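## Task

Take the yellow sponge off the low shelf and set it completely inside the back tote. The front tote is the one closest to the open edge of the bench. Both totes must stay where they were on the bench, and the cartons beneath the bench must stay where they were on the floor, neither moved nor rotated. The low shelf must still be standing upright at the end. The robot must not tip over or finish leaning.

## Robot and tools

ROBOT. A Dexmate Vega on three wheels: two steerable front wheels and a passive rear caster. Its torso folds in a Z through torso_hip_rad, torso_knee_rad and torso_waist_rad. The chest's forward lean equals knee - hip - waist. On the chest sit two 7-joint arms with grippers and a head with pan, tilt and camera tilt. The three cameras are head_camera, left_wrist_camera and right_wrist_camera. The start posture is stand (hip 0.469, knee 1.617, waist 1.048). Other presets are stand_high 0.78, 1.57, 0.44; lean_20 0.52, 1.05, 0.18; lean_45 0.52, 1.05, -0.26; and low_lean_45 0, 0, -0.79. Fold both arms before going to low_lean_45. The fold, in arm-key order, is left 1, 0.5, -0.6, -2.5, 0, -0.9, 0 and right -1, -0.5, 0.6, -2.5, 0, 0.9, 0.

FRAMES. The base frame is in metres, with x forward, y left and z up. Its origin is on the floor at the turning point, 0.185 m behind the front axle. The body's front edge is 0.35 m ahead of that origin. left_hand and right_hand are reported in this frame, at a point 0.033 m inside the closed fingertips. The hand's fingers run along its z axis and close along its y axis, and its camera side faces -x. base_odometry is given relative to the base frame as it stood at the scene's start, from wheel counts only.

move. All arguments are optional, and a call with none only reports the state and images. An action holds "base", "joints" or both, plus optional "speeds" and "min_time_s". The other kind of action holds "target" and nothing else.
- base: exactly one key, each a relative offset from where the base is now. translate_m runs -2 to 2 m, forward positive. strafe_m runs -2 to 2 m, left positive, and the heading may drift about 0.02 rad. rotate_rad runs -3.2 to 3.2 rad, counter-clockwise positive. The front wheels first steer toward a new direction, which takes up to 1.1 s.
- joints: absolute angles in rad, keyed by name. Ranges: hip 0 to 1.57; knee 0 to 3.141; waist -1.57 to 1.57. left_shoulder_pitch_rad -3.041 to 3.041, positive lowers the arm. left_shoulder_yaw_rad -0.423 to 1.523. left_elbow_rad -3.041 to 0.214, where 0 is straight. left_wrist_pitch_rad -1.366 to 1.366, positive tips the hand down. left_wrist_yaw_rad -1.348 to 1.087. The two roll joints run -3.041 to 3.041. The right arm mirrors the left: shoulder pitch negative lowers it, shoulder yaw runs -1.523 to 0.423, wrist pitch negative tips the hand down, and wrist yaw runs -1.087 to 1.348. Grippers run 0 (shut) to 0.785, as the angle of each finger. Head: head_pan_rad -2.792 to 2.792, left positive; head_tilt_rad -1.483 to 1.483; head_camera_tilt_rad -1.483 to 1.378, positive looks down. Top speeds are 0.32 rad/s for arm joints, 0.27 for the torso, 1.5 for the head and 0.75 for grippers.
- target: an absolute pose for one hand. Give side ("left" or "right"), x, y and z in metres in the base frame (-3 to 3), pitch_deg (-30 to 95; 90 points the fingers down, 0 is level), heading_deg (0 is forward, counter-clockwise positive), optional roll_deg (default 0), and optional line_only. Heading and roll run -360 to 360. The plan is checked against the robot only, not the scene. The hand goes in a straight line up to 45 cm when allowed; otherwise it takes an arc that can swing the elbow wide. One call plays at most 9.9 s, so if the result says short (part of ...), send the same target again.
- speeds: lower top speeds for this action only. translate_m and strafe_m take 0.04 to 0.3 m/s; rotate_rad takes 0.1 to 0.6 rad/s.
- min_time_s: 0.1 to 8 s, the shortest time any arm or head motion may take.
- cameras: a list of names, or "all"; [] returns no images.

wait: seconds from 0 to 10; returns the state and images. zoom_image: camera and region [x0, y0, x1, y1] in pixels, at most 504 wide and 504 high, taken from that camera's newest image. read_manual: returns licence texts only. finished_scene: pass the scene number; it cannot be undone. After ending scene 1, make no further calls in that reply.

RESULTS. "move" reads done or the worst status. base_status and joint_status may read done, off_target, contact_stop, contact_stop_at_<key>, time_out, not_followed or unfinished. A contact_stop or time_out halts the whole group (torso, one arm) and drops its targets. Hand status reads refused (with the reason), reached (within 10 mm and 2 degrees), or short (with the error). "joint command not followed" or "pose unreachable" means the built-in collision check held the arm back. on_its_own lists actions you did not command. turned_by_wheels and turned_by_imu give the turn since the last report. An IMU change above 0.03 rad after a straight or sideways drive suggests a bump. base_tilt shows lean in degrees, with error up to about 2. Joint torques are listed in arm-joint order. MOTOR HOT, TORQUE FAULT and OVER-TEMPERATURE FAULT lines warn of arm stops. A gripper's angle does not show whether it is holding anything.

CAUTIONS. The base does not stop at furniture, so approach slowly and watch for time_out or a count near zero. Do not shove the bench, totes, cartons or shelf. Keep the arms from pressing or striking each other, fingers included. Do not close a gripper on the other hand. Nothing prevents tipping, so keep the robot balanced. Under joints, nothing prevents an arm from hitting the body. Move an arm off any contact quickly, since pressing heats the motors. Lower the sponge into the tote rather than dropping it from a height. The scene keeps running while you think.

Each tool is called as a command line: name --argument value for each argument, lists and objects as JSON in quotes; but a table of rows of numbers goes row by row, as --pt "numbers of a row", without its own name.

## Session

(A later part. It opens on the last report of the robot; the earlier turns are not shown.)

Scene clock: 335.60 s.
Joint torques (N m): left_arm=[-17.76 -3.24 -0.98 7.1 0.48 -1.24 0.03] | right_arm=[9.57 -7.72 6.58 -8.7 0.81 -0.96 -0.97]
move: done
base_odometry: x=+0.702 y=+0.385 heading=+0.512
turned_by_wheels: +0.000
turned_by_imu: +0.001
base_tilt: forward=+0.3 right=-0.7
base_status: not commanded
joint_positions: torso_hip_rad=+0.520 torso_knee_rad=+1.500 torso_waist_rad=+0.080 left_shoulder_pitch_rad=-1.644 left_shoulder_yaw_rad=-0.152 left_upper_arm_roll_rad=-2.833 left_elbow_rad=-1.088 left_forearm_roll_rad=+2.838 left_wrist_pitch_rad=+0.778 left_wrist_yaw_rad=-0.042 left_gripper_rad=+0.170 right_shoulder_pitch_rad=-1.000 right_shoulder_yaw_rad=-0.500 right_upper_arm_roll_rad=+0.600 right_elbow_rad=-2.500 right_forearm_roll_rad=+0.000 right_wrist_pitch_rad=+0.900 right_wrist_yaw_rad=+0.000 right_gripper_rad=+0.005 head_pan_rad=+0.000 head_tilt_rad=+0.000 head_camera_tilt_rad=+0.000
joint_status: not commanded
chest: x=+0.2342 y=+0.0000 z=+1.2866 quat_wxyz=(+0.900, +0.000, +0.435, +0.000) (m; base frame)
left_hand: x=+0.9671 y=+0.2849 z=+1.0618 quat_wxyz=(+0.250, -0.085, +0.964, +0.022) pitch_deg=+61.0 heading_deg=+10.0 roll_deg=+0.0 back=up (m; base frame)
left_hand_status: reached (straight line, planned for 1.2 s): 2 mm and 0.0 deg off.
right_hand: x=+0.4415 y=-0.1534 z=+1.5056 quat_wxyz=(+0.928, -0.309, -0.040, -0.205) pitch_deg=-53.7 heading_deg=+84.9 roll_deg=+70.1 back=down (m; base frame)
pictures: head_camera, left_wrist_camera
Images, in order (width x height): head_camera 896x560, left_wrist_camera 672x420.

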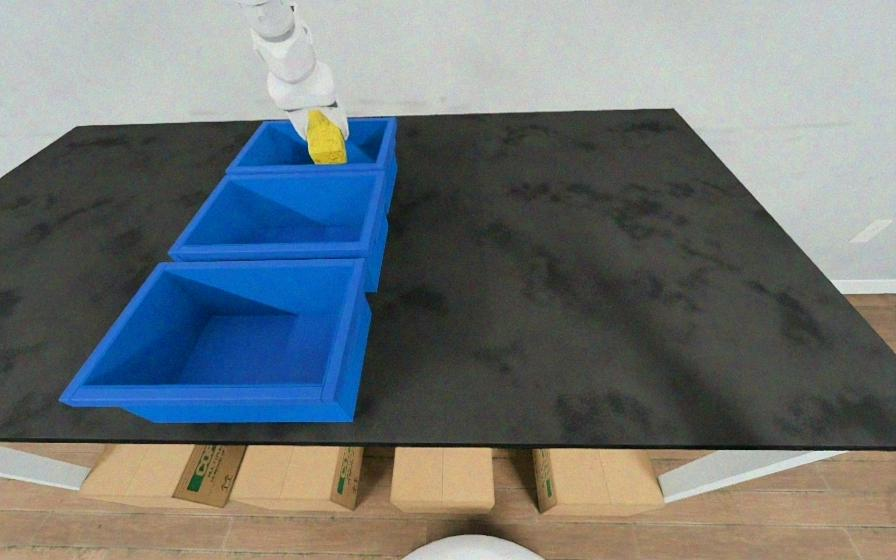

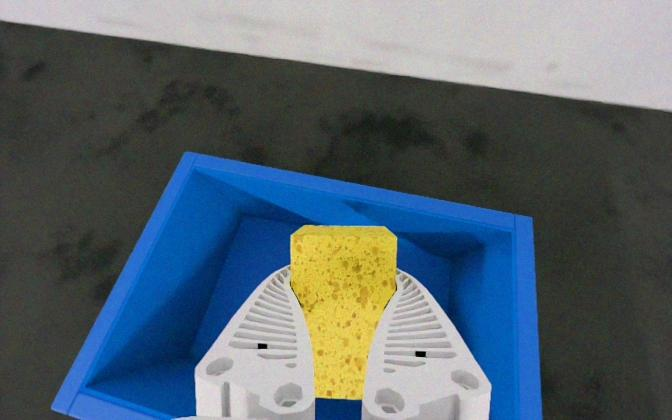

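move --target '{"side": "left", "x": 0.970, "y": 0.285, "z": 1.0, "pitch_deg": 62, "heading_deg": 10, "line_only": true}' --cameras '["left_wrist_camera"]'

move --target '{"side": "left", "x": 0.971, "y": 0.285, "z": 0.980, "pitch_deg": 62, "heading_deg": 10, "line_only": true}' --cameras '["left_wrist_camera"]'

Scene clock: 359.53 s.
Joint torques (N m): left_arm=[-16.9 2.12 2.72 8.27 -0.72 -1.54 0.09] | right_arm=[9.15 -7.48 4.24 -8.24 0.14 -0.88 -0.59]
move: done
base_odometry: x=+0.702 y=+0.385 heading=+0.512
turned_by_wheels: +0.000
turned_by_imu: +0.001
base_tilt: forward=+0.3 right=-0.8
base_status: not commanded
joint_positions: torso_hip_rad=+0.520 torso_knee_rad=+1.500 torso_waist_rad=+0.080 left_shoulder_pitch_rad=-1.550 left_shoulder_yaw_rad=-0.149 left_upper_arm_roll_rad=-2.839 left_elbow_rad=-1.104 left_forearm_roll_rad=+2.830 left_wrist_pitch_rad=+0.685 left_wrist_yaw_rad=-0.047 left_gripper_rad=+0.170 right_shoulder_pitch_rad=-1.000 right_shoulder_yaw_rad=-0.500 right_upper_arm_roll_rad=+0.600 right_elbow_rad=-2.500 right_forearm_roll_rad=+0.000 right_wrist_pitch_rad=+0.900 right_wrist_yaw_rad=+0.000 right_gripper_rad=+0.005 head_pan_rad=+0.000 head_tilt_rad=+0.000 head_camera_tilt_rad=+0.000
joint_status: not commanded
chest: x=+0.2342 y=+0.0000 z=+1.2866 quat_wxyz=(+0.900, +0.000, +0.435, +0.000) (m; base frame)
left_hand: x=+0.9701 y=+0.2851 z=+1.0025 quat_wxyz=(+0.241, -0.085, +0.966, +0.021) pitch_deg=+61.9 heading_deg=+10.0 roll_deg=+0.0 back=up (m; base frame)
left_hand_status: reached (straight line, planned for 0.7 s): 3 mm and 0.1 deg off.
right_hand: x=+0.4415 y=-0.1534 z=+1.5056 quat_wxyz=(+0.928, -0.309, -0.040, -0.205) pitch_deg=-53.7 heading_deg=+84.9 roll_deg=+70.1 back=down (m; base frame)
pictures: left_wrist_camera
Images, in order (width x height): left_wrist_camera 672x420.

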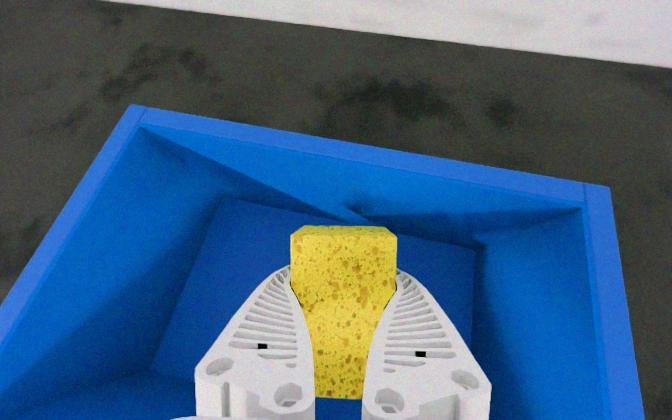

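Scene clock: 360.80 s.
Joint torques (N m): left_arm=[-17.25 -0.27 3.8 10.4 -0.67 -1.66 -0.45] | right_arm=[8.94 -9.03 4.93 -8.57 0.74 -0.05 -0.64]
move: done
base_odometry: x=+0.702 y=+0.385 heading=+0.512
turned_by_wheels: +0.000
turned_by_imu: +0.000
base_tilt: forward=+0.2 right=-0.7
base_status: not commanded
joint_positions: torso_hip_rad=+0.520 torso_knee_rad=+1.500 torso_waist_rad=+0.080 left_shoulder_pitch_rad=-1.518 left_shoulder_yaw_rad=-0.150 left_upper_arm_roll_rad=-2.841 left_elbow_rad=-1.116 left_forearm_roll_rad=+2.826 left_wrist_pitch_rad=+0.642 left_wrist_yaw_rad=-0.050 left_gripper_rad=+0.170 right_shoulder_pitch_rad=-1.000 right_shoulder_yaw_rad=-0.500 right_upper_arm_roll_rad=+0.600 right_elbow_rad=-2.500 right_forearm_roll_rad=+0.000 right_wrist_pitch_rad=+0.900 right_wrist_yaw_rad=+0.000 right_gripper_rad=+0.005 head_pan_rad=+0.000 head_tilt_rad=+0.000 head_camera_tilt_rad=+0.000
joint_status: not commanded
chest: x=+0.2342 y=+0.0000 z=+1.2866 quat_wxyz=(+0.900, +0.000, +0.435, +0.000) (m; base frame)
left_hand: x=+0.9710 y=+0.2851 z=+0.9819 quat_wxyz=(+0.241, -0.085, +0.967, +0.021) pitch_deg=+62.0 heading_deg=+10.0 roll_deg=+0.0 back=up (m; base frame)
left_hand_status: reached (straight line, planned for 0.4 s): 2 mm and 0.0 deg off.
right_hand: x=+0.4415 y=-0.1534 z=+1.5056 quat_wxyz=(+0.928, -0.309, -0.040, -0.205) pitch_deg=-53.7 heading_deg=+84.9 roll_deg=+70.1 back=down (m; base frame)
pictures: left_wrist_camera
Images, in order (width x height): left_wrist_camera 672x420.

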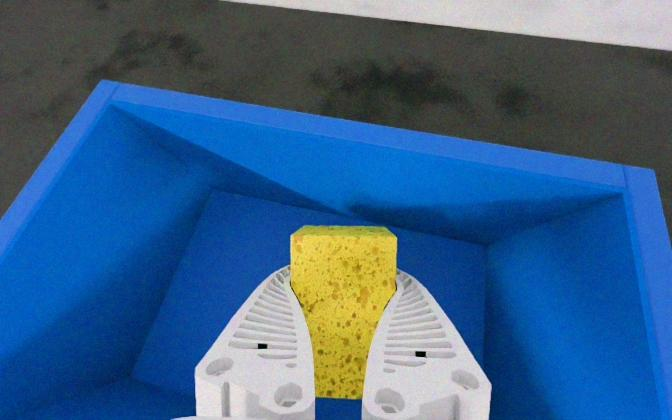

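move --target '{"side": "left", "x": 0.972, "y": 0.285, "z": 0.970, "pitch_deg": 62, "heading_deg": 10, "line_only": true}' --cameras '["head_camera", "left_wrist_camera"]'

zoom_image --camera "head_camera" --region '[180, 20, 420, 190]'

Scene clock: 366.47 s.
Joint torques (N m): left_arm=[-12.06 -0.65 0.07 7.09 0.62 -0.83 -0.39] | right_arm=[12.12 -9.23 3.89 -7.79 0.71 -0.6 -0.5]
move: done
base_odometry: x=+0.702 y=+0.385 heading=+0.512
turned_by_wheels: +0.000
turned_by_imu: +0.001
base_tilt: forward=+0.3 right=-0.8
base_status: not commanded
joint_positions: torso_hip_rad=+0.520 torso_knee_rad=+1.500 torso_waist_rad=+0.080 left_shoulder_pitch_rad=-1.501 left_shoulder_yaw_rad=-0.149 left_upper_arm_roll_rad=-2.842 left_elbow_rad=-1.116 left_forearm_roll_rad=+2.823 left_wrist_pitch_rad=+0.624 left_wrist_yaw_rad=-0.051 left_gripper_rad=+0.170 right_shoulder_pitch_rad=-1.000 right_shoulder_yaw_rad=-0.500 right_upper_arm_roll_rad=+0.600 right_elbow_rad=-2.500 right_forearm_roll_rad=+0.000 right_wrist_pitch_rad=+0.900 right_wrist_yaw_rad=+0.000 right_gripper_rad=+0.005 head_pan_rad=+0.000 head_tilt_rad=+0.000 head_camera_tilt_rad=+0.000
joint_status: not commanded
chest: x=+0.2341 y=+0.0000 z=+1.2866 quat_wxyz=(+0.901, +0.000, +0.435, +0.000) (m; base frame)
left_hand: x=+0.9722 y=+0.2852 z=+0.9729 quat_wxyz=(+0.242, -0.085, +0.966, +0.021) pitch_deg=+61.9 heading_deg=+10.0 roll_deg=+0.0 back=up (m; base frame)
left_hand_status: reached (straight line, planned for 0.3 s): 3 mm and 0.1 deg off.
right_hand: x=+0.4414 y=-0.1534 z=+1.5057 quat_wxyz=(+0.928, -0.309, -0.040, -0.205) pitch_deg=-53.7 heading_deg=+84.9 roll_deg=+70.1 back=down (m; base frame)
pictures: head_camera, left_wrist_camera
Images, in order (width x height): head_camera 896x560, left_wrist_camera 672x420.

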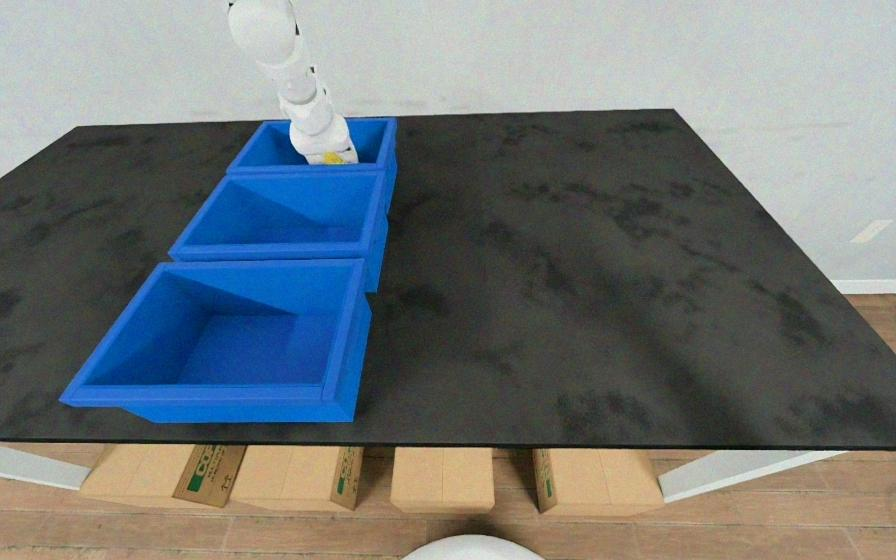

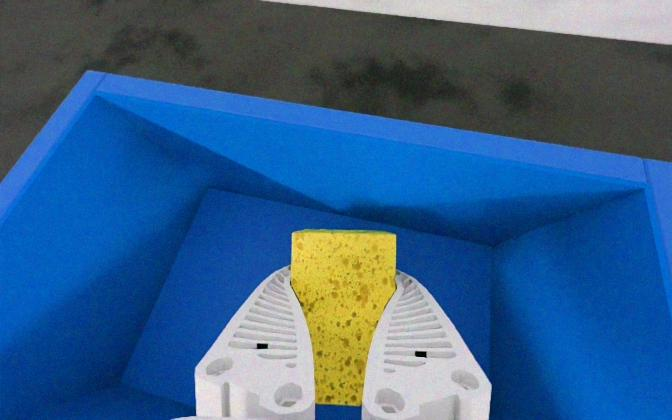

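Scaled by 2.100 from the camera's 896x560 image, which has a finer 960x600 frame.

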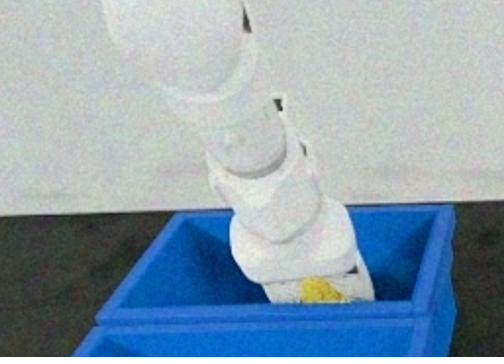

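Contact with the floor (sponge tilts in the fingers). Release.

move --joints '{"left_gripper_rad": 0.25}' --cameras '[]'

move --joints '{"left_gripper_rad": 0.4}' --cameras '["left_wrist_camera"]'

move --target '{"side": "left", "x": 0.972, "y": 0.285, "z": 1.04, "pitch_deg": 62, "heading_deg": 10, "line_only": true}' --cameras '["left_wrist_camera"]'

move --target '{"side": "left", "x": 0.96, "y": 0.28, "z": 1.17, "pitch_deg": 60, "heading_deg": 10, "line_only": true}' --cameras '["head_camera", "left_wrist_camera"]'

Scene clock: 374.77 s.
Joint torques (N m): left_arm=[-16.7 0.55 2.62 6.5 0.25 -0.64 -0.35] | right_arm=[8.48 -7.39 4.89 -7.75 0.24 -0.63 -0.54]
move: done
base_odometry: x=+0.702 y=+0.385 heading=+0.512
turned_by_wheels: +0.000
turned_by_imu: +0.001
base_tilt: forward=+0.3 right=-0.7
base_status: not commanded
joint_positions: torso_hip_rad=+0.520 torso_knee_rad=+1.500 torso_waist_rad=+0.080 left_shoulder_pitch_rad=-1.497 left_shoulder_yaw_rad=-0.149 left_upper_arm_roll_rad=-2.843 left_elbow_rad=-1.116 left_forearm_roll_rad=+2.823 left_wrist_pitch_rad=+0.621 left_wrist_yaw_rad=-0.051 left_gripper_rad=+0.250 right_shoulder_pitch_rad=-1.000 right_shoulder_yaw_rad=-0.500 right_upper_arm_roll_rad=+0.600 right_elbow_rad=-2.500 right_forearm_roll_rad=+0.000 right_wrist_pitch_rad=+0.900 right_wrist_yaw_rad=+0.000 right_gripper_rad=+0.005 head_pan_rad=+0.000 head_tilt_rad=+0.000 head_camera_tilt_rad=+0.000
joint_status: all done
chest: x=+0.2341 y=+0.0000 z=+1.2866 quat_wxyz=(+0.900, +0.000, +0.435, +0.000) (m; base frame)
left_hand: x=+0.9721 y=+0.2851 z=+0.9705 quat_wxyz=(+0.241, -0.085, +0.967, +0.021) pitch_deg=+62.0 heading_deg=+10.0 roll_deg=+0.0 back=up (m; base frame)
right_hand: x=+0.4414 y=-0.1534 z=+1.5057 quat_wxyz=(+0.928, -0.309, -0.040, -0.205) pitch_deg=-53.7 heading_deg=+84.9 roll_deg=+70.1 back=down (m; base frame)
pictures: none
No camera images: "cameras" was empty.

Scene clock: 375.40 s.
Joint torques (N m): left_arm=[-17.21 2.03 2.73 8.66 -0.23 -1.56 -0.11] | right_arm=[10.7 -6.43 5.27 -9.52 0.45 -1.21 -0.53]
move: done
base_odometry: x=+0.702 y=+0.385 heading=+0.512
turned_by_wheels: +0.000
turned_by_imu: +0.000
base_tilt: forward=+0.2 right=-0.7
base_status: not commanded
joint_positions: torso_hip_rad=+0.520 torso_knee_rad=+1.500 torso_waist_rad=+0.080 left_shoulder_pitch_rad=-1.497 left_shoulder_yaw_rad=-0.149 left_upper_arm_roll_rad=-2.843 left_elbow_rad=-1.116 left_forearm_roll_rad=+2.823 left_wrist_pitch_rad=+0.621 left_wrist_yaw_rad=-0.051 left_gripper_rad=+0.400 right_shoulder_pitch_rad=-1.000 right_shoulder_yaw_rad=-0.500 right_upper_arm_roll_rad=+0.600 right_elbow_rad=-2.500 right_forearm_roll_rad=+0.000 right_wrist_pitch_rad=+0.900 right_wrist_yaw_rad=+0.000 right_gripper_rad=+0.005 head_pan_rad=+0.000 head_tilt_rad=+0.000 head_camera_tilt_rad=+0.000
joint_status: all done
chest: x=+0.2341 y=+0.0000 z=+1.2866 quat_wxyz=(+0.900, +0.000, +0.435, +0.000) (m; base frame)
left_hand: x=+0.9721 y=+0.2851 z=+0.9705 quat_wxyz=(+0.241, -0.085, +0.967, +0.021) pitch_deg=+62.0 heading_deg=+10.0 roll_deg=+0.0 back=up (m; base frame)
right_hand: x=+0.4414 y=-0.1534 z=+1.5057 quat_wxyz=(+0.928, -0.309, -0.040, -0.205) pitch_deg=-53.7 heading_deg=+84.9 roll_deg=+70.1 back=down (m; base frame)
pictures: left_wrist_camera
Images, in order (width x height): left_wrist_camera 672x420.

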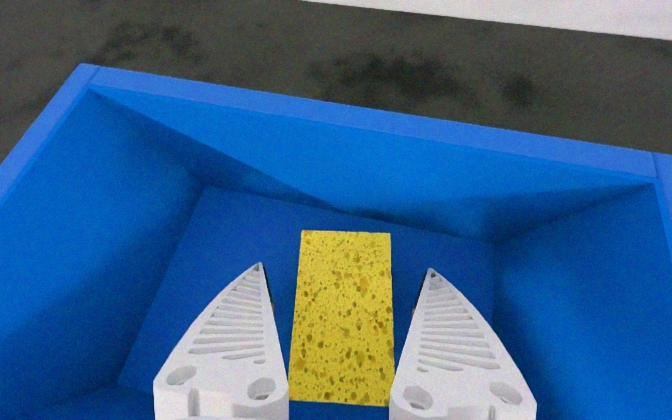

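Scene clock: 377.43 s.
Joint torques (N m): left_arm=[-30.98 1.78 7.57 13.04 0.13 -0.95 0.42] | right_arm=[10.58 -6.3 5.61 -9.06 0.78 -1.34 -0.72]
move: done
base_odometry: x=+0.702 y=+0.385 heading=+0.512
turned_by_wheels: +0.000
turned_by_imu: +0.000
base_tilt: forward=+0.3 right=-0.8
base_status: not commanded
joint_positions: torso_hip_rad=+0.520 torso_knee_rad=+1.500 torso_waist_rad=+0.080 left_shoulder_pitch_rad=-1.578 left_shoulder_yaw_rad=-0.135 left_upper_arm_roll_rad=-2.834 left_elbow_rad=-1.023 left_forearm_roll_rad=+2.832 left_wrist_pitch_rad=+0.790 left_wrist_yaw_rad=-0.029 left_gripper_rad=+0.400 right_shoulder_pitch_rad=-1.000 right_shoulder_yaw_rad=-0.500 right_upper_arm_roll_rad=+0.600 right_elbow_rad=-2.500 right_forearm_roll_rad=+0.000 right_wrist_pitch_rad=+0.900 right_wrist_yaw_rad=+0.000 right_gripper_rad=+0.005 head_pan_rad=+0.000 head_tilt_rad=+0.000 head_camera_tilt_rad=+0.000
joint_status: not commanded
chest: x=+0.2342 y=+0.0000 z=+1.2866 quat_wxyz=(+0.900, +0.000, +0.435, +0.000) (m; base frame)
left_hand: x=+0.9720 y=+0.2848 z=+1.0383 quat_wxyz=(+0.241, -0.085, +0.967, +0.021) pitch_deg=+62.0 heading_deg=+10.0 roll_deg=+0.0 back=up (m; base frame)
left_hand_status: reached (straight line, planned for 0.9 s): 2 mm and 0.0 deg off.
right_hand: x=+0.4414 y=-0.1534 z=+1.5057 quat_wxyz=(+0.928, -0.309, -0.040, -0.205) pitch_deg=-53.7 heading_deg=+84.9 roll_deg=+70.1 back=down (m; base frame)
pictures: left_wrist_camera
Images, in order (width x height): left_wrist_camera 672x420.

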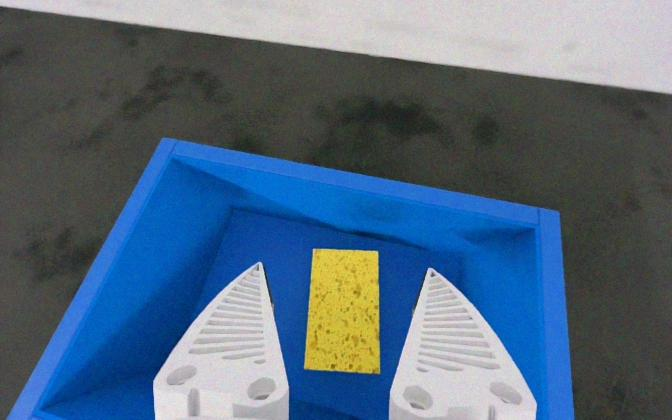

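Scene clock: 379.83 s.
Joint torques (N m): left_arm=[-30.1 3.04 3.47 11.56 0.19 -0.64 0.07] | right_arm=[10.32 -8.55 4.52 -6.29 1.17 -1.08 -0.44]
move: done
base_odometry: x=+0.702 y=+0.385 heading=+0.512
turned_by_wheels: +0.000
turned_by_imu: +0.000
base_tilt: forward=+0.3 right=-0.7
base_status: not commanded
joint_positions: torso_hip_rad=+0.520 torso_knee_rad=+1.500 torso_waist_rad=+0.080 left_shoulder_pitch_rad=-1.725 left_shoulder_yaw_rad=-0.119 left_upper_arm_roll_rad=-2.821 left_elbow_rad=-0.856 left_forearm_roll_rad=+2.814 left_wrist_pitch_rad=+1.060 left_wrist_yaw_rad=+0.031 left_gripper_rad=+0.400 right_shoulder_pitch_rad=-1.000 right_shoulder_yaw_rad=-0.500 right_upper_arm_roll_rad=+0.600 right_elbow_rad=-2.500 right_forearm_roll_rad=+0.000 right_wrist_pitch_rad=+0.900 right_wrist_yaw_rad=+0.000 right_gripper_rad=+0.005 head_pan_rad=+0.000 head_tilt_rad=+0.000 head_camera_tilt_rad=+0.000
joint_status: not commanded
chest: x=+0.2342 y=+0.0000 z=+1.2866 quat_wxyz=(+0.900, +0.000, +0.435, +0.000) (m; base frame)
left_hand: x=+0.9602 y=+0.2799 z=+1.1682 quat_wxyz=(+0.257, -0.084, +0.962, +0.022) pitch_deg=+60.0 heading_deg=+10.0 roll_deg=+0.0 back=up (m; base frame)
left_hand_status: reached (straight line, planned for 1.2 s): 2 mm and 0.0 deg off.
right_hand: x=+0.4414 y=-0.1534 z=+1.5057 quat_wxyz=(+0.928, -0.309, -0.040, -0.205) pitch_deg=-53.7 heading_deg=+84.9 roll_deg=+70.1 back=down (m; base frame)
pictures: head_camera, left_wrist_camera
Images, in order (width x height): head_camera 896x560, left_wrist_camera 672x420.

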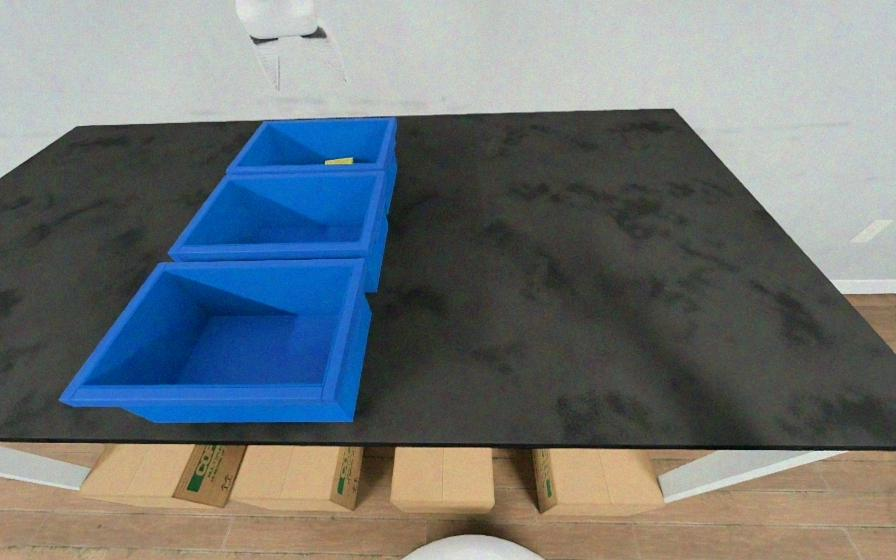

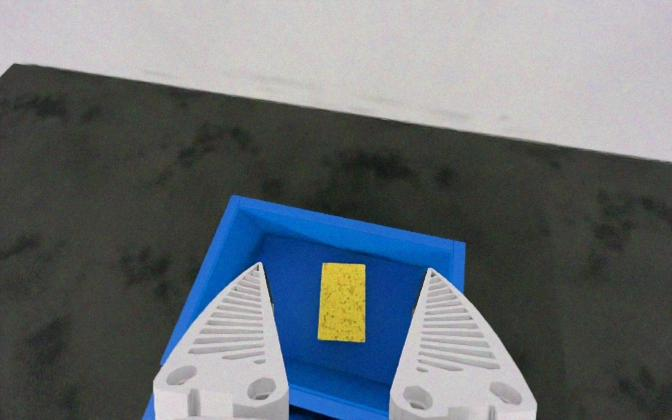

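move --base '{"translate_m": -0.8}' --speeds '{"translate_m": 0.15}' --cameras '["head_camera"]'

finished_scene --scene 3

Scene clock: 390.60 s.
Joint torques (N m): left_arm=[-27.39 2.83 3.57 10.75 -0.18 -0.9 -0.09] | right_arm=[9.59 -6.94 6.42 -8.06 0.38 -2.26 -0.55]
move: done
base_odometry: x=+0.004 y=-0.006 heading=+0.510
turned_by_wheels: -0.001
turned_by_imu: -0.004
base_tilt: forward=+0.3 right=-0.8
base_status: done
joint_positions: torso_hip_rad=+0.520 torso_knee_rad=+1.500 torso_waist_rad=+0.080 left_shoulder_pitch_rad=-1.726 left_shoulder_yaw_rad=-0.119 left_upper_arm_roll_rad=-2.821 left_elbow_rad=-0.854 left_forearm_roll_rad=+2.813 left_wrist_pitch_rad=+1.063 left_wrist_yaw_rad=+0.032 left_gripper_rad=+0.400 right_shoulder_pitch_rad=-1.000 right_shoulder_yaw_rad=-0.500 right_upper_arm_roll_rad=+0.600 right_elbow_rad=-2.500 right_forearm_roll_rad=+0.000 right_wrist_pitch_rad=+0.900 right_wrist_yaw_rad=+0.000 right_gripper_rad=+0.005 head_pan_rad=+0.000 head_tilt_rad=+0.000 head_camera_tilt_rad=+0.000
joint_status: not commanded
chest: x=+0.2342 y=+0.0000 z=+1.2866 quat_wxyz=(+0.900, +0.000, +0.435, +0.000) (m; base frame)
left_hand: x=+0.9599 y=+0.2799 z=+1.1697 quat_wxyz=(+0.258, -0.084, +0.962, +0.023) pitch_deg=+60.0 heading_deg=+10.0 roll_deg=+0.0 back=up (m; base frame)
right_hand: x=+0.4414 y=-0.1534 z=+1.5057 quat_wxyz=(+0.928, -0.309, -0.040, -0.205) pitch_deg=-53.7 heading_deg=+84.9 roll_deg=+70.1 back=down (m; base frame)
pictures: head_camera
Images, in order (width x height): head_camera 896x560.

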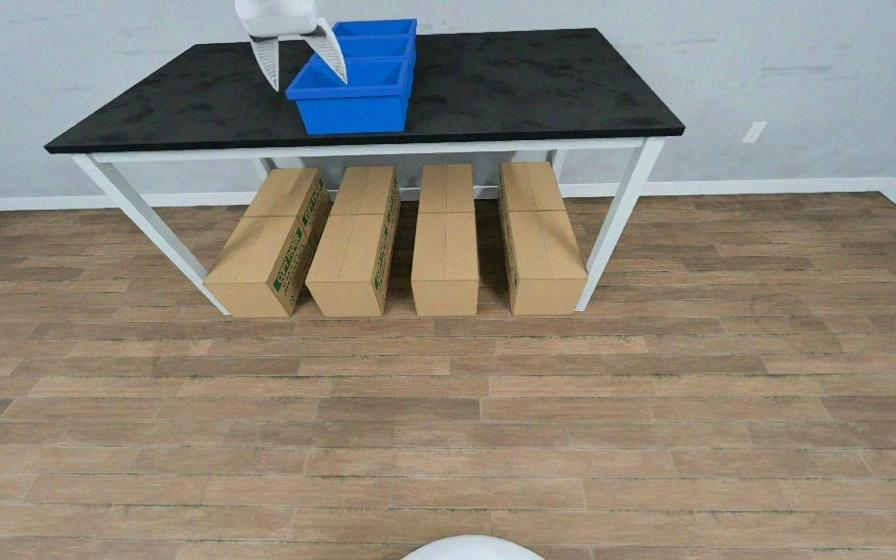

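The scene is finished: the task was done.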